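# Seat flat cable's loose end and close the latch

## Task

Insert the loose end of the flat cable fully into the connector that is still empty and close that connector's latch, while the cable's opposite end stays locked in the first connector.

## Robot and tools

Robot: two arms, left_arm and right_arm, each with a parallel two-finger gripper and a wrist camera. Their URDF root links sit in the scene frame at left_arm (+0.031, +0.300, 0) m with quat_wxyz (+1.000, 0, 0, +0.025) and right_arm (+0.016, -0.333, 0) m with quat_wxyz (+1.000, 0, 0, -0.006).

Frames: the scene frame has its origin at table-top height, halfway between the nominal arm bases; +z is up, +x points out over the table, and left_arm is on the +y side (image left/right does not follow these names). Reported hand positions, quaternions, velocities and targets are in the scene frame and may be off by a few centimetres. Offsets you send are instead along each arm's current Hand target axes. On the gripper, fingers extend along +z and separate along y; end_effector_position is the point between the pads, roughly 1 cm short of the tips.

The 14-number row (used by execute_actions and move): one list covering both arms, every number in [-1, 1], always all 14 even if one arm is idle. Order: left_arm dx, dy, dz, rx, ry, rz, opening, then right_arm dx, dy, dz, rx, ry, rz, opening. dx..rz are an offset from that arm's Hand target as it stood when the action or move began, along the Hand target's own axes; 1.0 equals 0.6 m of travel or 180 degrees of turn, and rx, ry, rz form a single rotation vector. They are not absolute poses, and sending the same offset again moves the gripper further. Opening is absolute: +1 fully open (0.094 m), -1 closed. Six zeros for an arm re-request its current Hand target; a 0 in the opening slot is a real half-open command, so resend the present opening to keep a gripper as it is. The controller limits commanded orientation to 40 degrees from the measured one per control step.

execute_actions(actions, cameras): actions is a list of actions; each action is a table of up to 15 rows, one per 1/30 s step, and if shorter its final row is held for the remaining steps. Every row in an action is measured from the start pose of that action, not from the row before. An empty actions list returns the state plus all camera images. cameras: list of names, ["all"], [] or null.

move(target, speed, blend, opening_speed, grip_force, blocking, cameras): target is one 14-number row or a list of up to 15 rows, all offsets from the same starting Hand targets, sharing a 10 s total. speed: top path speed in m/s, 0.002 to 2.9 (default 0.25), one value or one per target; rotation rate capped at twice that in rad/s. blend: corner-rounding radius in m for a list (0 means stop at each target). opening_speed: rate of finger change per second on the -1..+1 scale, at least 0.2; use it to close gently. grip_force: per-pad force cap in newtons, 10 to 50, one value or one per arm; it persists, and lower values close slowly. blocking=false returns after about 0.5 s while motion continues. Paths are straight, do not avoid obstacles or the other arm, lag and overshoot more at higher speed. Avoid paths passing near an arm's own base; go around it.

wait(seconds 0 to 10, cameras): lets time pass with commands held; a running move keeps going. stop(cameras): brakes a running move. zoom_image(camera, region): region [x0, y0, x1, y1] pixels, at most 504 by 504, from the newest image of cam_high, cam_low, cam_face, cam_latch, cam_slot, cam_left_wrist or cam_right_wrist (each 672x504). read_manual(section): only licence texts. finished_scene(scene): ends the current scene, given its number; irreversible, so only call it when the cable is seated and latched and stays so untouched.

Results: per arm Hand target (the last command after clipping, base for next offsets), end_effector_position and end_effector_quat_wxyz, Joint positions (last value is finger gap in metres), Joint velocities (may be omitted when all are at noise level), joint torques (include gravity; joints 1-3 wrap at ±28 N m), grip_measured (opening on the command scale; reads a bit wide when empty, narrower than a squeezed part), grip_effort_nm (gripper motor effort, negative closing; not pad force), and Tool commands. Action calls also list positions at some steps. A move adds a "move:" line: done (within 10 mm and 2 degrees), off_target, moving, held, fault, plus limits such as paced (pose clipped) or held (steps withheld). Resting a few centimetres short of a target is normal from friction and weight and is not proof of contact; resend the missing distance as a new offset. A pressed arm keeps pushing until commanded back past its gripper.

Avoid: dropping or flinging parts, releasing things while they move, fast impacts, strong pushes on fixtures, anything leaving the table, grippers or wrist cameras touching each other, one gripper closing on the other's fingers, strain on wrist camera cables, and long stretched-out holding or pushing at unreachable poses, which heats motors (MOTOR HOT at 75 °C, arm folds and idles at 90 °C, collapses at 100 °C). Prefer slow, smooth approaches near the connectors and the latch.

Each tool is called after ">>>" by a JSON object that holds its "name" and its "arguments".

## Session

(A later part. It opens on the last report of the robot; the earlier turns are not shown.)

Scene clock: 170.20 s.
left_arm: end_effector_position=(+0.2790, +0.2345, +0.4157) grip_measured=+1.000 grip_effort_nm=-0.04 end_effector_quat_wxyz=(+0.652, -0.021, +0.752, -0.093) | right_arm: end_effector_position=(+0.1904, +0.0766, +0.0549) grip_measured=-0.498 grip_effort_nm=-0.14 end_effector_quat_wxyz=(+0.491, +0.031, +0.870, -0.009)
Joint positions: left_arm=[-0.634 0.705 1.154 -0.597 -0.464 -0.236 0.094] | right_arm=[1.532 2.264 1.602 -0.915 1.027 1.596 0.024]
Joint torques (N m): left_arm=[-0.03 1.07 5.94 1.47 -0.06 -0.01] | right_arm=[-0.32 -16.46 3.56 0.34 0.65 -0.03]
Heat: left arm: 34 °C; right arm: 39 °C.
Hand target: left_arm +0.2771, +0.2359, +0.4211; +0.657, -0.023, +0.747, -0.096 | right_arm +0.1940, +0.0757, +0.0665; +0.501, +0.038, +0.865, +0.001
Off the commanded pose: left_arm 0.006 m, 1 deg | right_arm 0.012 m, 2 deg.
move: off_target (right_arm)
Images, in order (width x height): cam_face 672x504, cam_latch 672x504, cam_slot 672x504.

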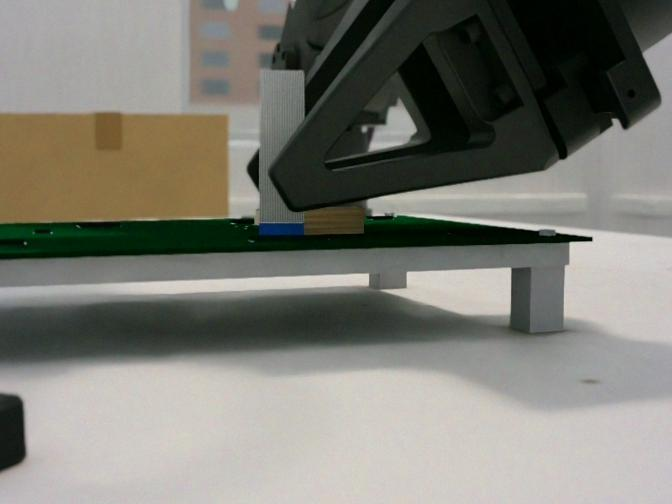

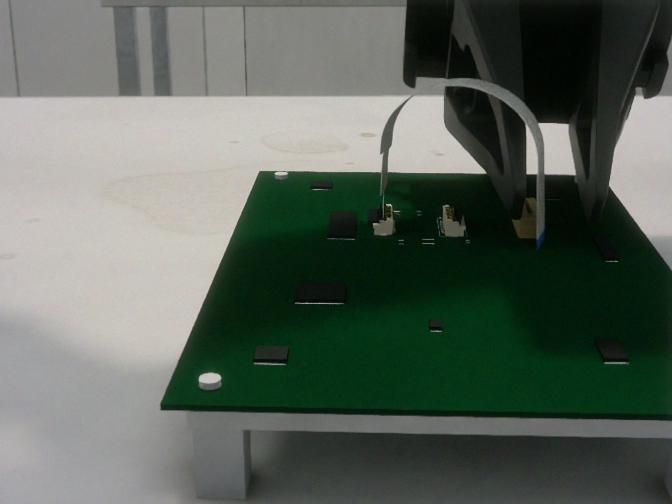

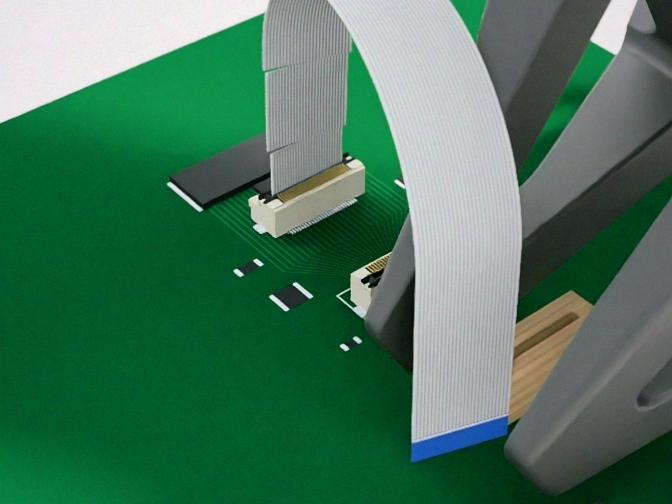

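>>> {"name": "move", "arguments": {"target": [0,0,0,0,0,0,1,-0.0135,0.0005,-0.0077,0,0,0,-0.5], "speed": 0.06, "cameras": ["cam_face","cam_slot","cam_latch","cam_right_wrist"]}}

Scene clock: 179.40 s.
left_arm: end_effector_position=(+0.2790, +0.2345, +0.4157) grip_measured=+1.000 grip_effort_nm=-0.03 end_effector_quat_wxyz=(+0.652, -0.021, +0.752, -0.093) | right_arm: end_effector_position=(+0.1903, +0.0756, +0.0549) grip_measured=-0.498 grip_effort_nm=-0.14 end_effector_quat_wxyz=(+0.491, +0.029, +0.871, -0.012)
Joint positions: left_arm=[-0.634 0.705 1.154 -0.597 -0.464 -0.236 0.094] | right_arm=[1.532 2.264 1.602 -0.921 1.027 1.594 0.024]
Joint torques (N m): left_arm=[-0.02 1.03 5.91 1.46 -0.06 -0.01] | right_arm=[-0.43 -18.17 4.56 0.13 0.62 -0.01]
Heat: left arm: 34 °C; right arm: 40 °C.
Hand target: left_arm +0.2771, +0.2359, +0.4211; +0.657, -0.023, +0.747, -0.096 | right_arm +0.1940, +0.0756, +0.0758; +0.501, +0.038, +0.865, +0.001
Off the commanded pose: left_arm 0.006 m, 1 deg | right_arm 0.021 m, 2 deg.
move: off_target (right_arm)
Images, in order (width x height): cam_face 672x504, cam_latch 672x504, cam_slot 672x504, cam_right_wrist 672x504.

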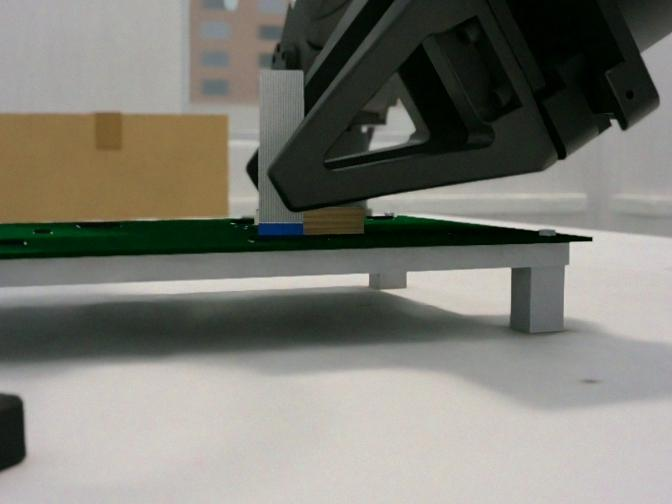

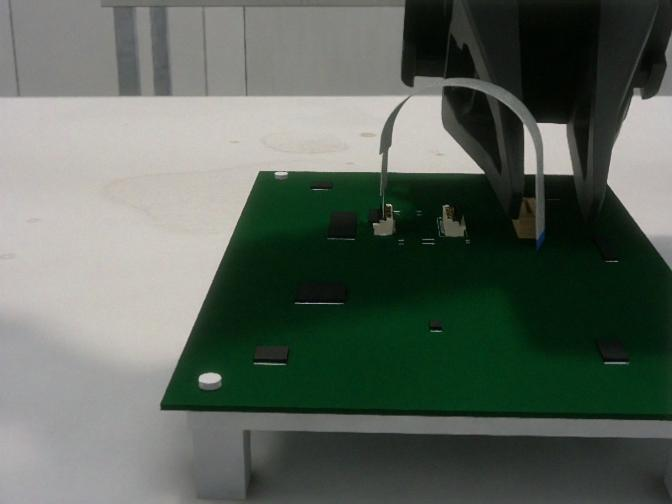

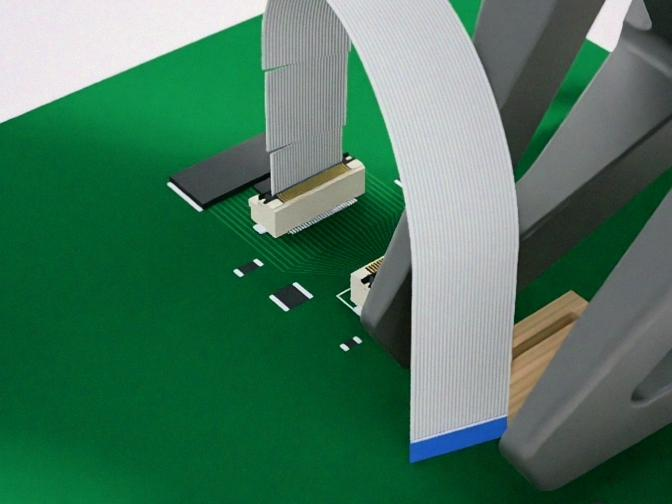

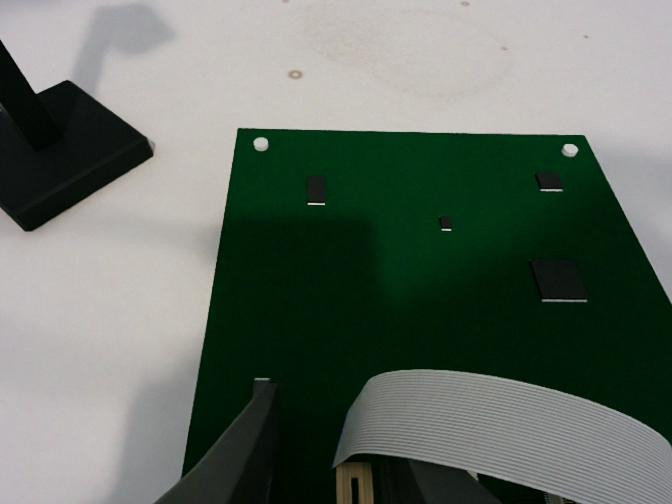

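>>> {"name": "move", "arguments": {"target": [[0,0,0,0,0,0,1,-0.0231,0.001,-0.0133,0,0,0,-0.5],[0,0,0,0,0,0,1,0.0058,0,0.0033,0,0,0,-0.5]], "speed": 0.06, "cameras": ["cam_face","cam_slot","cam_latch"]}}

Scene clock: 184.97 s.
left_arm: end_effector_position=(+0.2790, +0.2345, +0.4157) grip_measured=+1.000 grip_effort_nm=-0.03 end_effector_quat_wxyz=(+0.652, -0.021, +0.752, -0.093) | right_arm: end_effector_position=(+0.1903, +0.0751, +0.0633) grip_measured=-0.498 grip_effort_nm=-0.14 end_effector_quat_wxyz=(+0.491, +0.031, +0.871, -0.007)
Joint positions: left_arm=[-0.634 0.705 1.154 -0.597 -0.464 -0.236 0.094] | right_arm=[1.532 2.243 1.602 -0.932 1.027 1.594 0.024]
Joint torques (N m): left_arm=[-0.08 1.02 5.93 1.46 -0.06 -0.01] | right_arm=[-0.34 -15.27 4.31 0.33 0.64 -0.02]
Heat: left arm: 34 °C; right arm: 41 °C.
Hand target: left_arm +0.2771, +0.2359, +0.4211; +0.657, -0.023, +0.747, -0.096 | right_arm +0.1940, +0.0758, +0.0718; +0.500, +0.038, +0.865, +0.001
Off the commanded pose: left_arm 0.006 m, 1 deg | right_arm 0.009 m, 2 deg.
move: done
Images, in order (width x height): cam_face 672x504, cam_latch 672x504, cam_slot 672x504.

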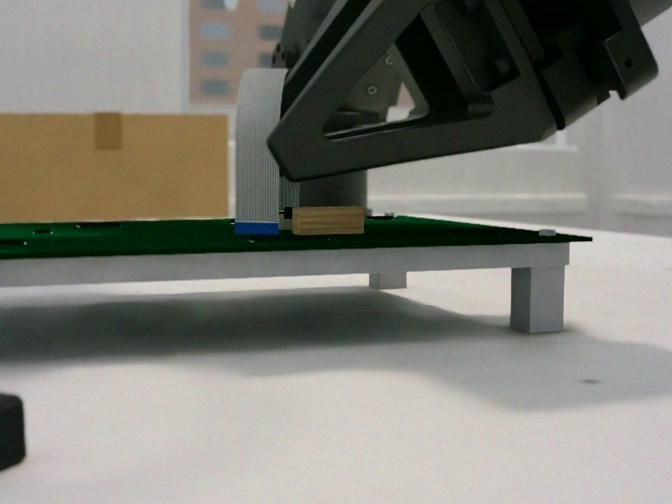

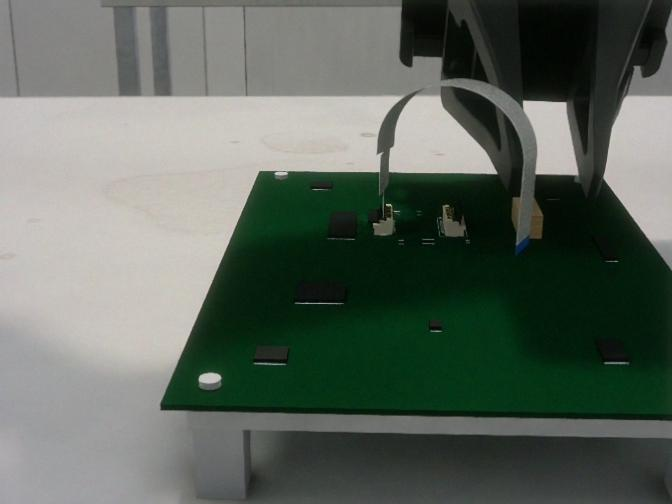

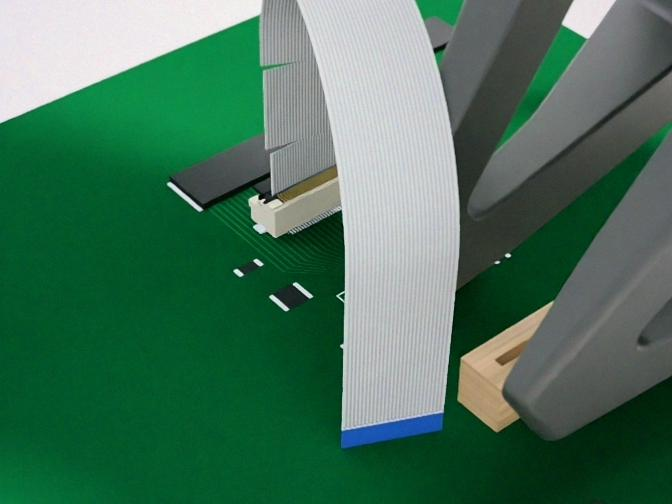

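>>> {"name": "move", "arguments": {"target": [0,0,0,0,0,0,1,0.0467,-0.0067,-0.0978,0,-0.1,0,-0.5], "speed": 0.12, "cameras": ["cam_face","cam_slot","cam_latch","cam_right_wrist"]}}

Scene clock: 201.13 s.
left_arm: end_effector_position=(+0.2790, +0.2345, +0.4157) grip_measured=+1.000 grip_effort_nm=-0.03 end_effector_quat_wxyz=(+0.652, -0.021, +0.752, -0.093) | right_arm: end_effector_position=(+0.1288, +0.0717, +0.0732) grip_measured=-0.498 grip_effort_nm=-0.14 end_effector_quat_wxyz=(+0.599, +0.012, +0.801, +0.004)
Joint positions: left_arm=[-0.634 0.705 1.154 -0.597 -0.464 -0.236 0.094] | right_arm=[1.728 2.405 1.716 -1.359 1.247 2.093 0.024]
Joint torques (N m): left_arm=[-0.02 1.05 5.9 1.46 -0.07 -0.03] | right_arm=[0.42 -12.92 4.78 -0.63 0.71 0.23]
Heat: left arm: 34 °C; right arm: 38 °C.
Hand target: left_arm +0.2771, +0.2359, +0.4211; +0.657, -0.023, +0.747, -0.096 | right_arm +0.1291, +0.0757, +0.0767; +0.630, +0.038, +0.776, -0.005
Off the commanded pose: left_arm 0.006 m, 1 deg | right_arm 0.005 m, 5 deg.
joint sent to its limit (right arm) — joint 6 (wrist roll), upper limit. The joint targets are off in orientation, not in position.
move: off_target (right_arm)
Images, in order (width x height): cam_face 672x504, cam_latch 672x504, cam_slot 672x504, cam_right_wrist 672x504.

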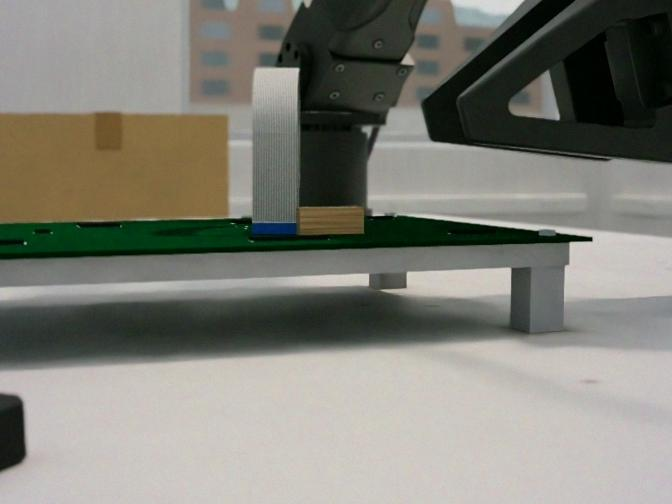

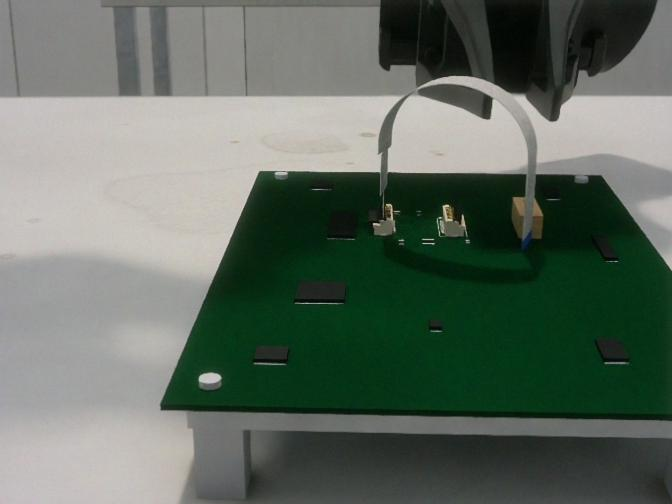

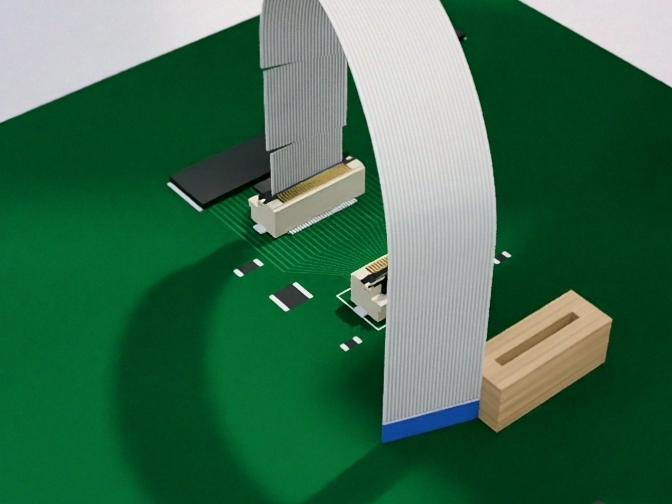

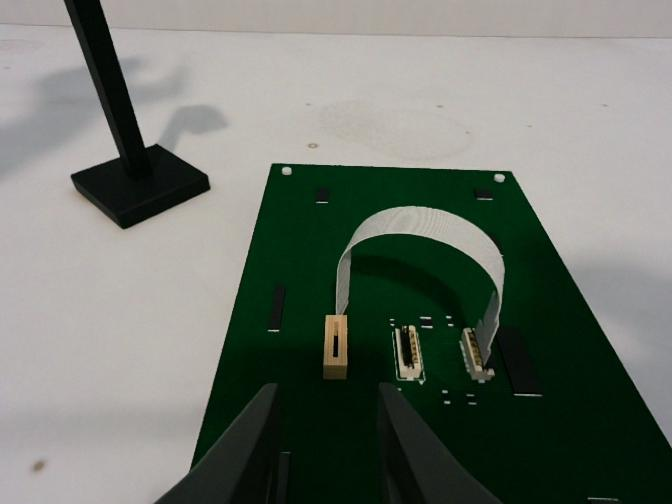

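>>> {"name": "move", "arguments": {"target": [0,0,0,0,0,0,1,-0.0018,-0.0037,0.1183,0,0,-0.007,-0.5], "speed": 0.12, "cameras": ["cam_face","cam_slot","cam_latch","cam_right_wrist"]}}

Scene clock: 221.13 s.
left_arm: end_effector_position=(+0.2790, +0.2345, +0.4157) grip_measured=+1.000 grip_effort_nm=-0.03 end_effector_quat_wxyz=(+0.652, -0.021, +0.752, -0.093) | right_arm: end_effector_position=(+0.1982, +0.0693, +0.0581) grip_measured=-0.498 grip_effort_nm=-0.14 end_effector_quat_wxyz=(+0.629, +0.021, +0.777, -0.026)
Joint positions: left_arm=[-0.634 0.705 1.154 -0.597 -0.464 -0.236 0.094] | right_arm=[1.566 2.405 1.614 -1.013 1.356 1.795 0.024]
Joint torques (N m): left_arm=[-0.05 1.06 5.93 1.47 -0.06 -0.01] | right_arm=[-0.01 -16.2 3.03 0.19 0.5 0.01]
Heat: left arm: 35 °C; right arm: 36 °C.
Hand target: left_arm +0.2771, +0.2359, +0.4211; +0.657, -0.023, +0.747, -0.096 | right_arm +0.1985, +0.0695, +0.0629; +0.629, +0.029, +0.776, -0.012
Off the commanded pose: left_arm 0.006 m, 1 deg | right_arm 0.005 m, 2 deg.
move: done
Images, in order (width x height): cam_face 672x504, cam_latch 672x504, cam_slot 672x504, cam_right_wrist 672x504.

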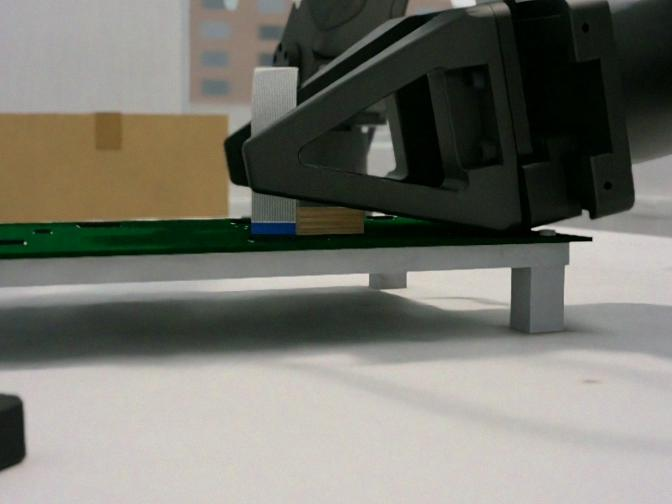

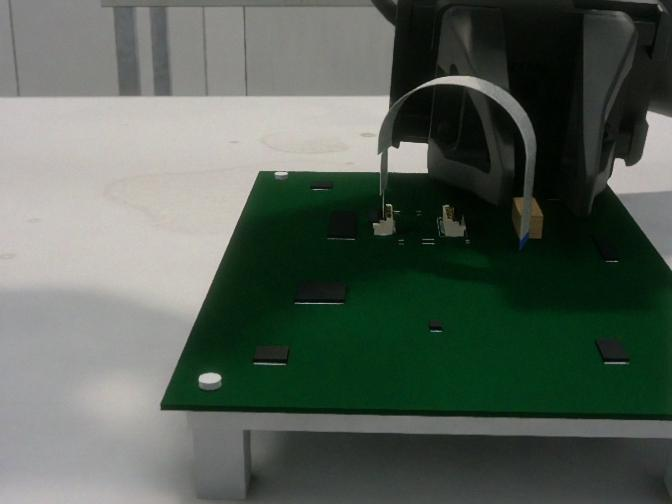

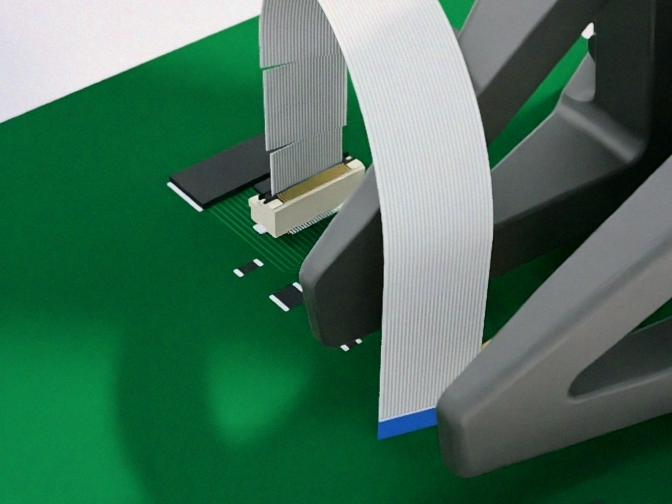

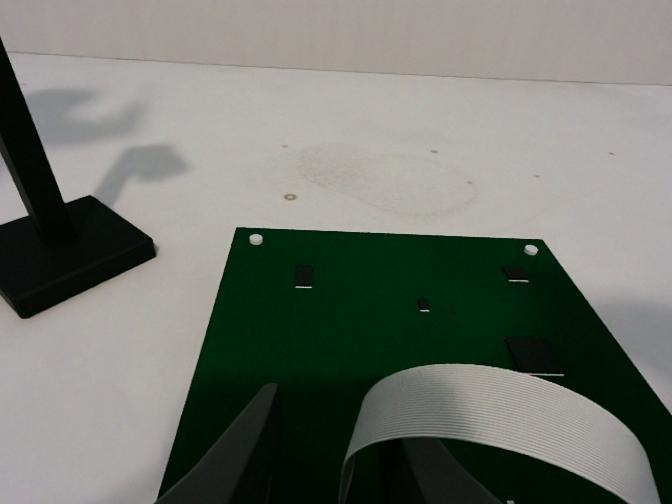

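>>> {"name": "move", "arguments": {"target": [0,0,0,0,0,0,1,0,0,0,0,0,0,-1], "grip_force": 25, "cameras": ["cam_face","cam_slot","cam_latch","cam_right_wrist"]}}

Scene clock: 227.57 s.
left_arm: end_effector_position=(+0.2790, +0.2345, +0.4157) grip_measured=+1.000 grip_effort_nm=-0.03 end_effector_quat_wxyz=(+0.652, -0.021, +0.752, -0.093) | right_arm: end_effector_position=(+0.1986, +0.0721, +0.0583) grip_measured=-0.966 grip_effort_nm=-0.53 end_effector_quat_wxyz=(+0.632, +0.024, +0.774, -0.018)
Joint positions: left_arm=[-0.634 0.705 1.154 -0.597 -0.464 -0.236 0.094] | right_arm=[1.566 2.405 1.61 -0.982 1.365 1.785 0.002]
Joint torques (N m): left_arm=[-0.06 1.02 5.87 1.47 -0.06 -0.01] | right_arm=[0.01 -16.4 2.82 0.04 0.45 -0.04]
Heat: left arm: 35 °C; right arm: 37 °C.
Hand target: left_arm +0.2771, +0.2359, +0.4211; +0.657, -0.023, +0.747, -0.096 | right_arm +0.1985, +0.0695, +0.0629; +0.629, +0.029, +0.776, -0.012
Off the commanded pose: left_arm 0.006 m, 1 deg | right_arm 0.005 m, 1 deg.
grip_force (N): 25, 25
move: done
Images, in order (width x height): cam_face 672x504, cam_latch 672x504, cam_slot 672x504, cam_right_wrist 672x504.

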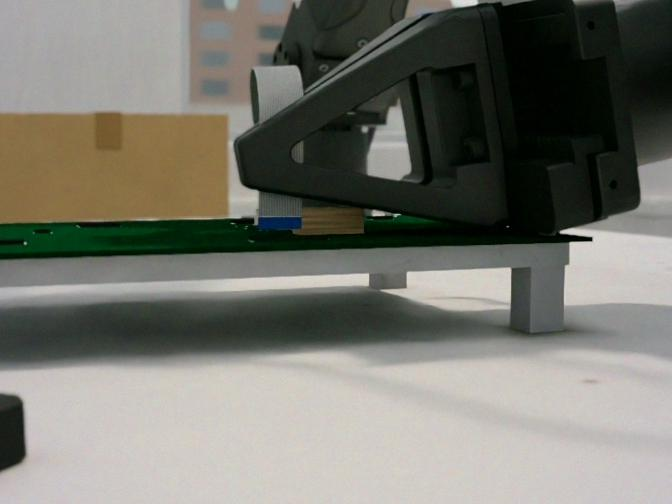

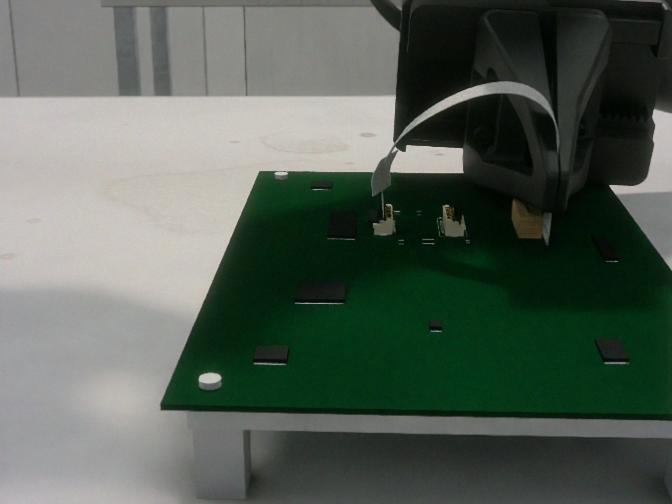

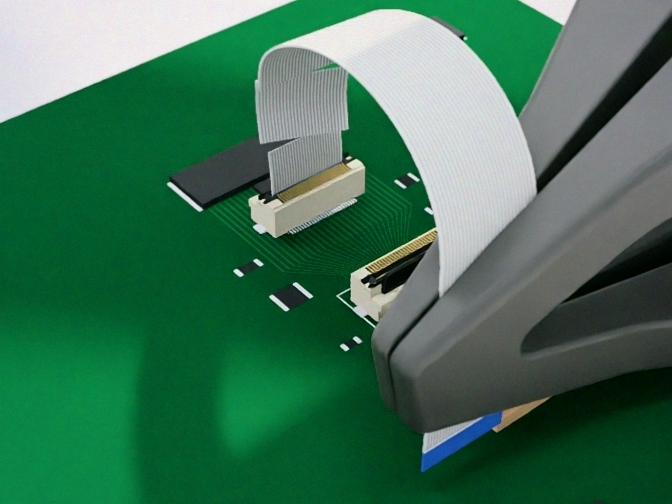

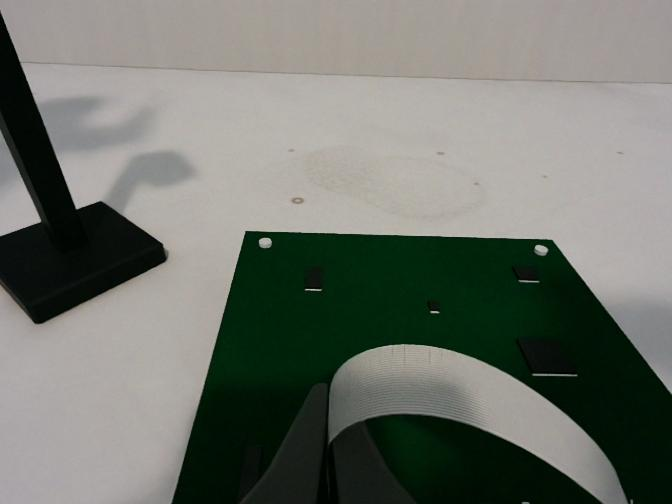

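>>> {"name": "move", "arguments": {"target": [[0,0,0,0,0,0,1,-0.0489,0.0009,-0.0103,0,0,0,-1],[0,0,0,0,0,0,1,-0.0442,-0.0465,-0.0363,0,0,0,-1]], "speed": 0.08, "blend": [0.005,0], "cameras": ["cam_face","cam_slot","cam_latch","cam_right_wrist"]}}

Scene clock: 242.47 s.
left_arm: end_effector_position=(+0.2790, +0.2345, +0.4157) grip_measured=+1.000 grip_effort_nm=-0.04 end_effector_quat_wxyz=(+0.652, -0.021, +0.752, -0.093) | right_arm: end_effector_position=(+0.1821, +0.0381, +0.0743) grip_measured=-0.968 grip_effort_nm=-0.60 end_effector_quat_wxyz=(+0.621, +0.016, +0.783, -0.035)
Joint positions: left_arm=[-0.634 0.705 1.154 -0.597 -0.464 -0.236 0.094] | right_arm=[1.604 2.312 1.513 -1.173 1.324 1.948 0.002]
Joint torques (N m): left_arm=[-0.01 1.02 5.89 1.46 -0.07 -0.02] | right_arm=[0.54 -16.72 4.19 -0.49 0.68 0.18]
Heat: left arm: 35 °C; right arm: 38 °C.
Hand target: left_arm +0.2771, +0.2359, +0.4211; +0.657, -0.023, +0.747, -0.096 | right_arm +0.1811, +0.0420, +0.0929; +0.630, +0.029, +0.776, -0.012
Off the commanded pose: left_arm 0.006 m, 1 deg | right_arm 0.019 m, 3 deg.
grip_force (N): 25, 25
move: off_target (right_arm)
Images, in order (width x height): cam_face 672x504, cam_latch 672x504, cam_slot 672x504, cam_right_wrist 672x504.

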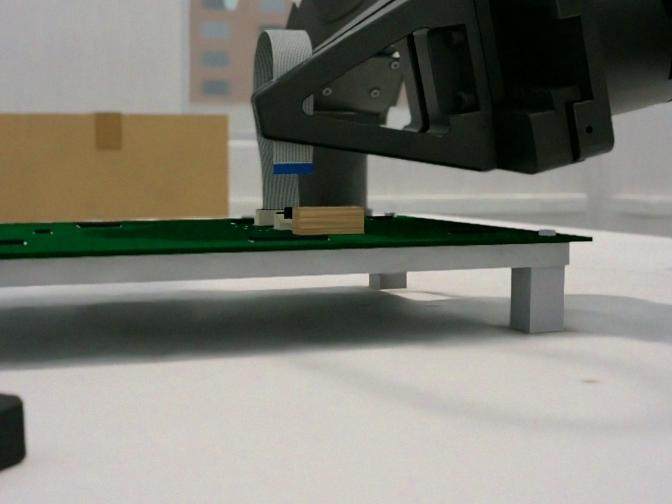

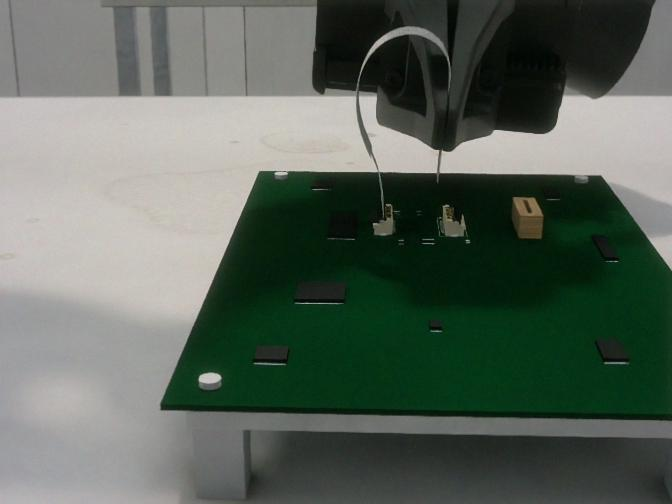

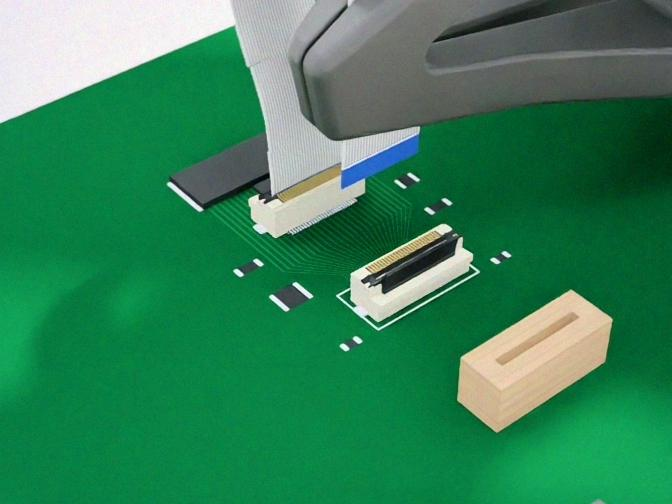

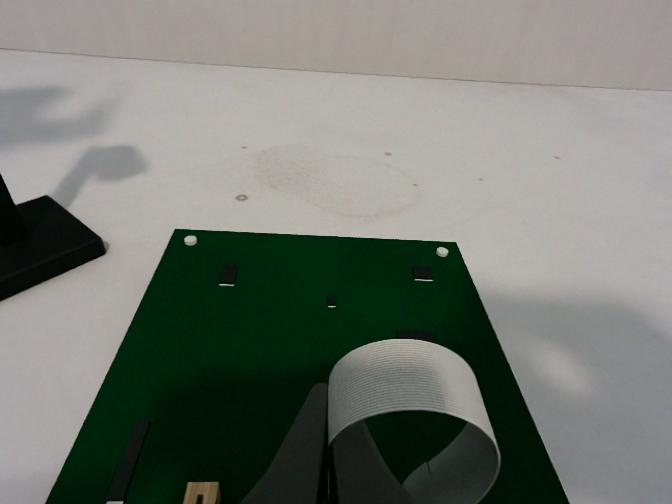

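>>> {"name": "move", "arguments": {"target": [0,0,0,0,0,0,1,0.033,0.0035,0.0058,-0.011,0,-0.0023,-1], "speed": 0.06, "cameras": ["cam_face","cam_slot","cam_latch","cam_right_wrist"]}}

>>> {"name": "zoom_image", "arguments": {"camera": "cam_slot", "region": [300, 100, 540, 340]}}

>>> {"name": "zoom_image", "arguments": {"camera": "cam_latch", "region": [370, 130, 500, 250]}}

Scene clock: 266.17 s.
left_arm: end_effector_position=(+0.2790, +0.2345, +0.4157) grip_measured=+1.000 grip_effort_nm=-0.03 end_effector_quat_wxyz=(+0.652, -0.021, +0.752, -0.093) | right_arm: end_effector_position=(+0.1820, +0.0410, +0.0565) grip_measured=-0.968 grip_effort_nm=-0.60 end_effector_quat_wxyz=(+0.618, +0.010, +0.786, -0.023)
Joint positions: left_arm=[-0.634 0.705 1.154 -0.597 -0.464 -0.236 0.094] | right_arm=[1.604 2.312 1.449 -0.997 1.324 1.845 0.002]
Joint torques (N m): left_arm=[-0.03 1.06 5.89 1.47 -0.06 -0.02] | right_arm=[0.83 -16.81 3.07 -0.06 0.76 -0.02]
Heat: left arm: 35 °C; right arm: 38 °C.
Hand target: left_arm +0.2771, +0.2359, +0.4211; +0.657, -0.023, +0.747, -0.096 | right_arm +0.1805, +0.0446, +0.0729; +0.630, +0.016, +0.777, -0.001
Off the commanded pose: left_arm 0.006 m, 1 deg | right_arm 0.017 m, 3 deg.
grip_force (N): 25, 25
move: off_target (right_arm)
Images, in order (width x height): cam_face 672x504, cam_latch 672x504, cam_slot 672x504, cam_right_wrist 672x504.

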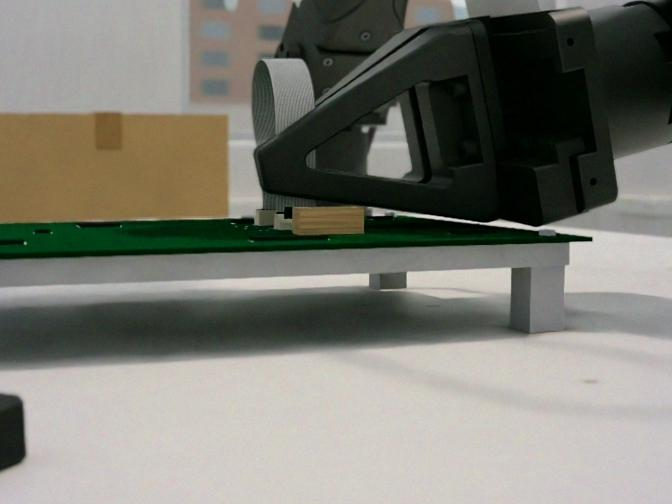

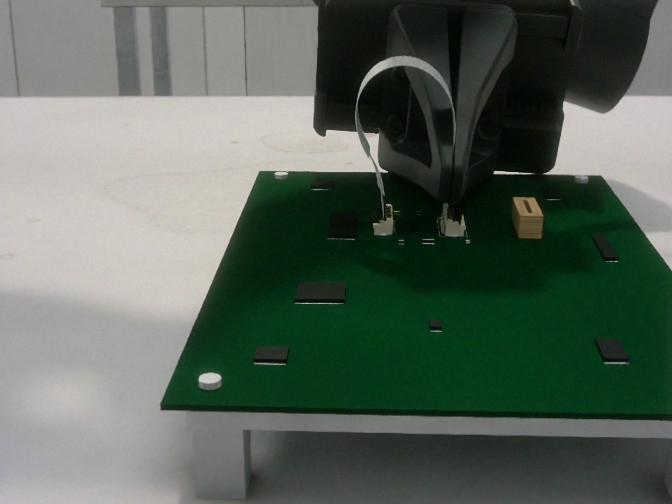

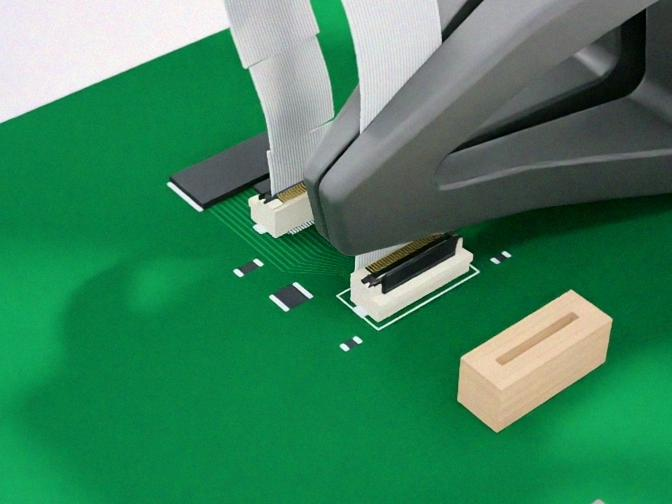

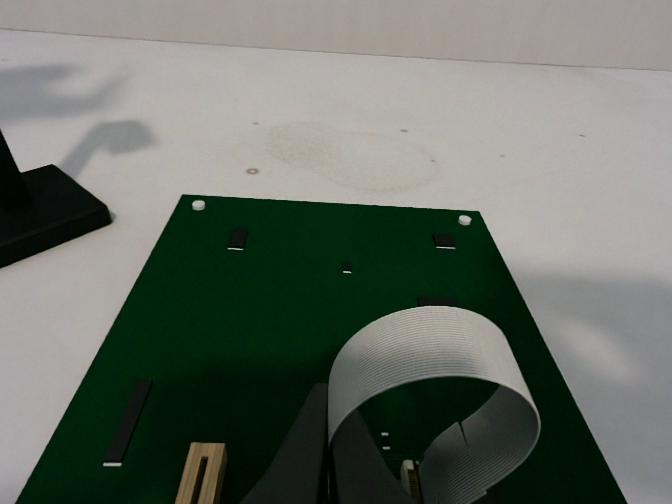

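Scaled by 2.100.

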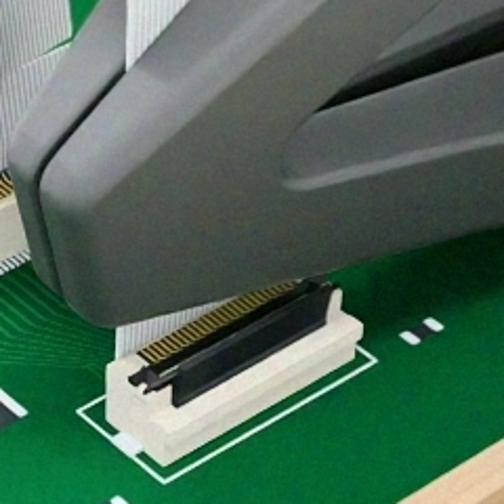

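Scaled by 3.877.

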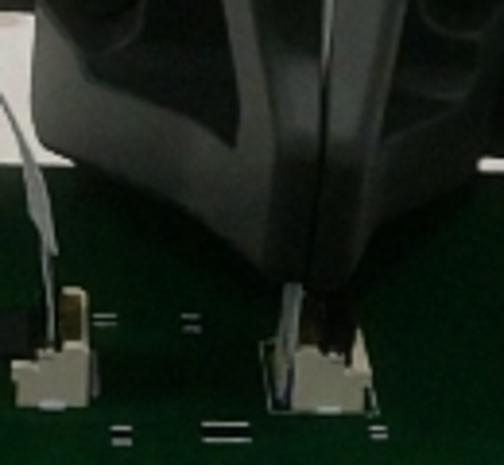

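>>> {"name": "move", "arguments": {"target": [0,0,0,0,0,0,1,-0.0243,0.0055,-0.0053,0,0,0.017,-1], "speed": 0.06, "cameras": ["cam_face","cam_slot","cam_latch"]}}

>>> {"name": "zoom_image", "arguments": {"camera": "cam_slot", "region": [300, 100, 540, 340]}}

>>> {"name": "zoom_image", "arguments": {"camera": "cam_latch", "region": [370, 130, 500, 250]}}

Scene clock: 273.80 s.
left_arm: end_effector_position=(+0.2790, +0.2345, +0.4157) grip_measured=+1.000 grip_effort_nm=-0.03 end_effector_quat_wxyz=(+0.652, -0.021, +0.752, -0.093) | right_arm: end_effector_position=(+0.1820, +0.0417, +0.0646) grip_measured=-0.968 grip_effort_nm=-0.60 end_effector_quat_wxyz=(+0.618, +0.022, +0.786, -0.012)
Joint positions: left_arm=[-0.634 0.705 1.154 -0.597 -0.464 -0.236 0.094] | right_arm=[1.604 2.29 1.449 -1.003 1.324 1.861 0.002]
Joint torques (N m): left_arm=[-0.03 1.02 5.89 1.46 -0.05 0] | right_arm=[0.84 -17.26 4.6 -0.3 0.8 0.21]
Heat: left arm: 35 °C; right arm: 38 °C.
Hand target: left_arm +0.2771, +0.2359, +0.4211; +0.657, -0.023, +0.747, -0.096 | right_arm +0.1805, +0.0476, +0.0879; +0.630, +0.036, +0.776, +0.016
Off the commanded pose: left_arm 0.006 m, 1 deg | right_arm 0.024 m, 4 deg.
grip_force (N): 25, 25
move: off_target (right_arm)
Images, in order (width x height): cam_face 672x504, cam_latch 672x504, cam_slot 672x504.

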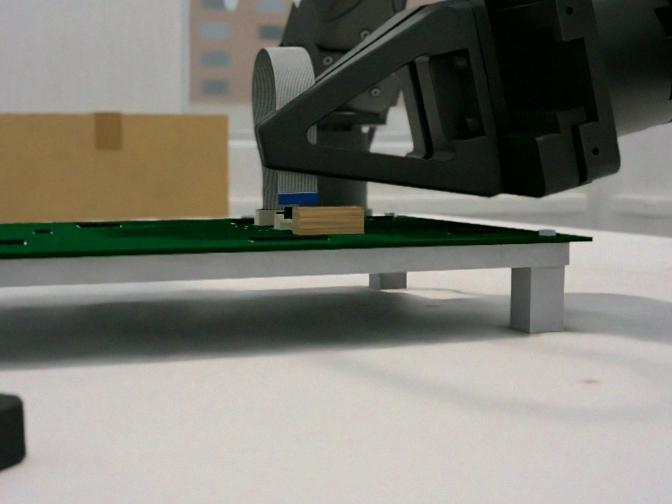

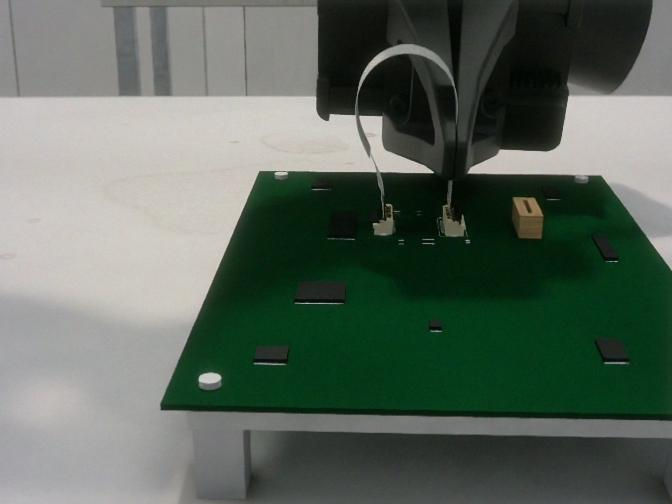

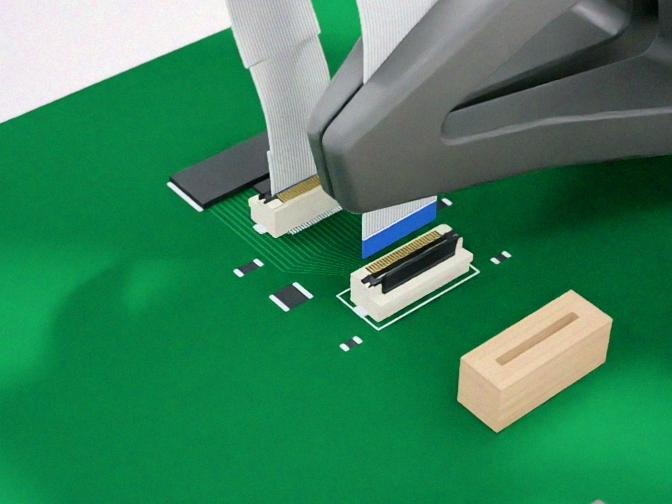

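Scaled by 2.100.

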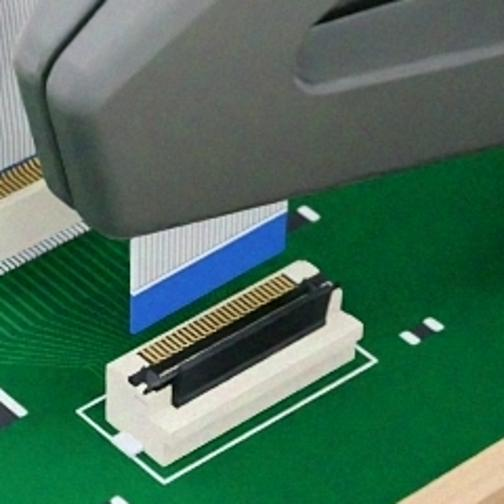

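Scaled by 3.877.

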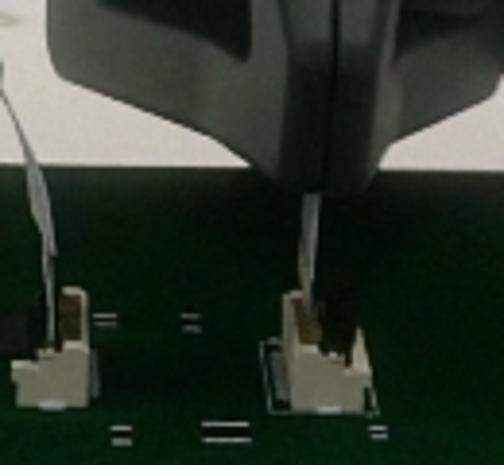

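>>> {"name": "move", "arguments": {"target": [0,0,0,0,0,0,1,-0.0033,0.01,-0.0007,0,0,0,-1], "speed": 0.06, "cameras": ["cam_slot","cam_latch"]}}

>>> {"name": "zoom_image", "arguments": {"camera": "cam_slot", "region": [300, 100, 540, 340]}}

>>> {"name": "zoom_image", "arguments": {"camera": "cam_latch", "region": [370, 130, 500, 250]}}

Scene clock: 288.83 s.
left_arm: end_effector_position=(+0.2790, +0.2345, +0.4157) grip_measured=+1.000 grip_effort_nm=-0.03 end_effector_quat_wxyz=(+0.652, -0.021, +0.752, -0.093) | right_arm: end_effector_position=(+0.1819, +0.0430, +0.0676) grip_measured=-0.968 grip_effort_nm=-0.60 end_effector_quat_wxyz=(+0.618, +0.020, +0.786, -0.014)
Joint positions: left_arm=[-0.634 0.705 1.154 -0.597 -0.464 -0.236 0.094] | right_arm=[1.604 2.29 1.462 -1.022 1.324 1.861 0.002]
Joint torques (N m): left_arm=[-0.05 1.03 5.83 1.45 -0.06 -0.01] | right_arm=[0.81 -16.31 5.93 -0.29 0.79 0.21]
Heat: left arm: 35 °C; right arm: 39 °C.
Hand target: left_arm +0.2771, +0.2359, +0.4211; +0.657, -0.023, +0.747, -0.096 | right_arm +0.1807, +0.0534, +0.0903; +0.630, +0.036, +0.776, +0.016
Off the commanded pose: left_arm 0.006 m, 1 deg | right_arm 0.025 m, 4 deg.
grip_force (N): 25, 25
move: off_target (right_arm)
Images, in order (width x height): cam_latch 672x504, cam_slot 672x504.

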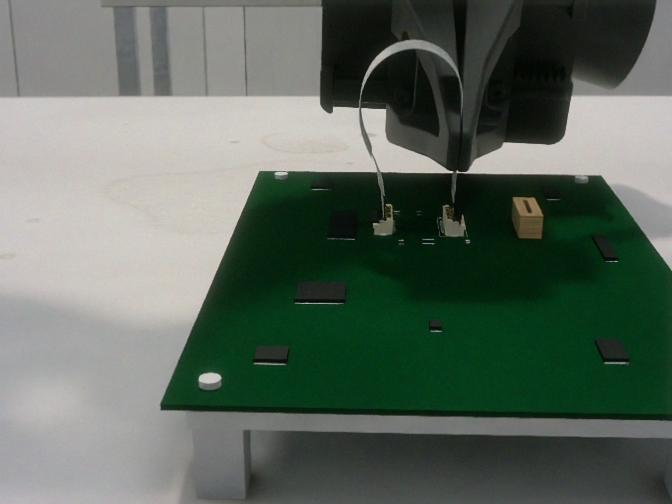

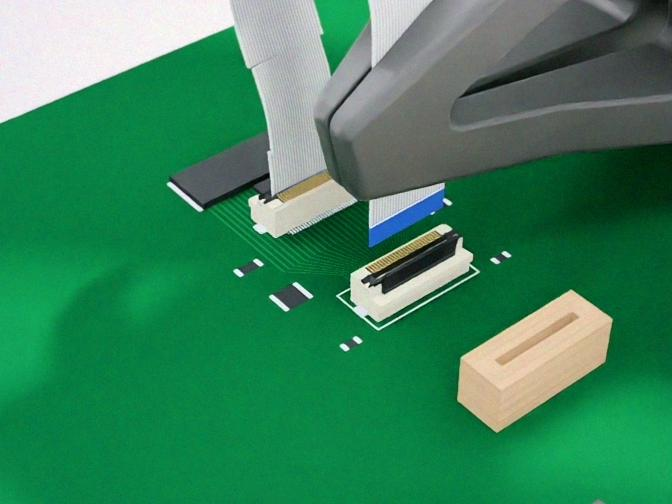

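Scaled by 2.100.

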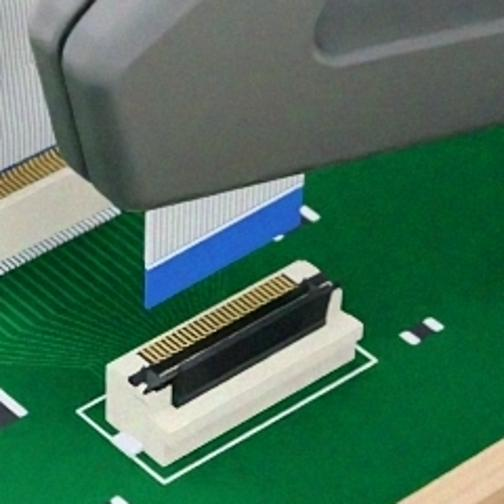

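Scaled by 3.877.

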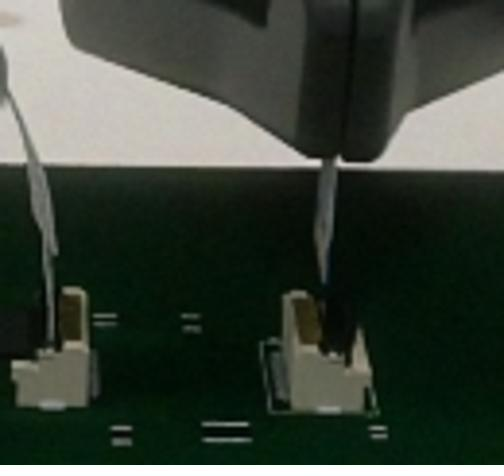

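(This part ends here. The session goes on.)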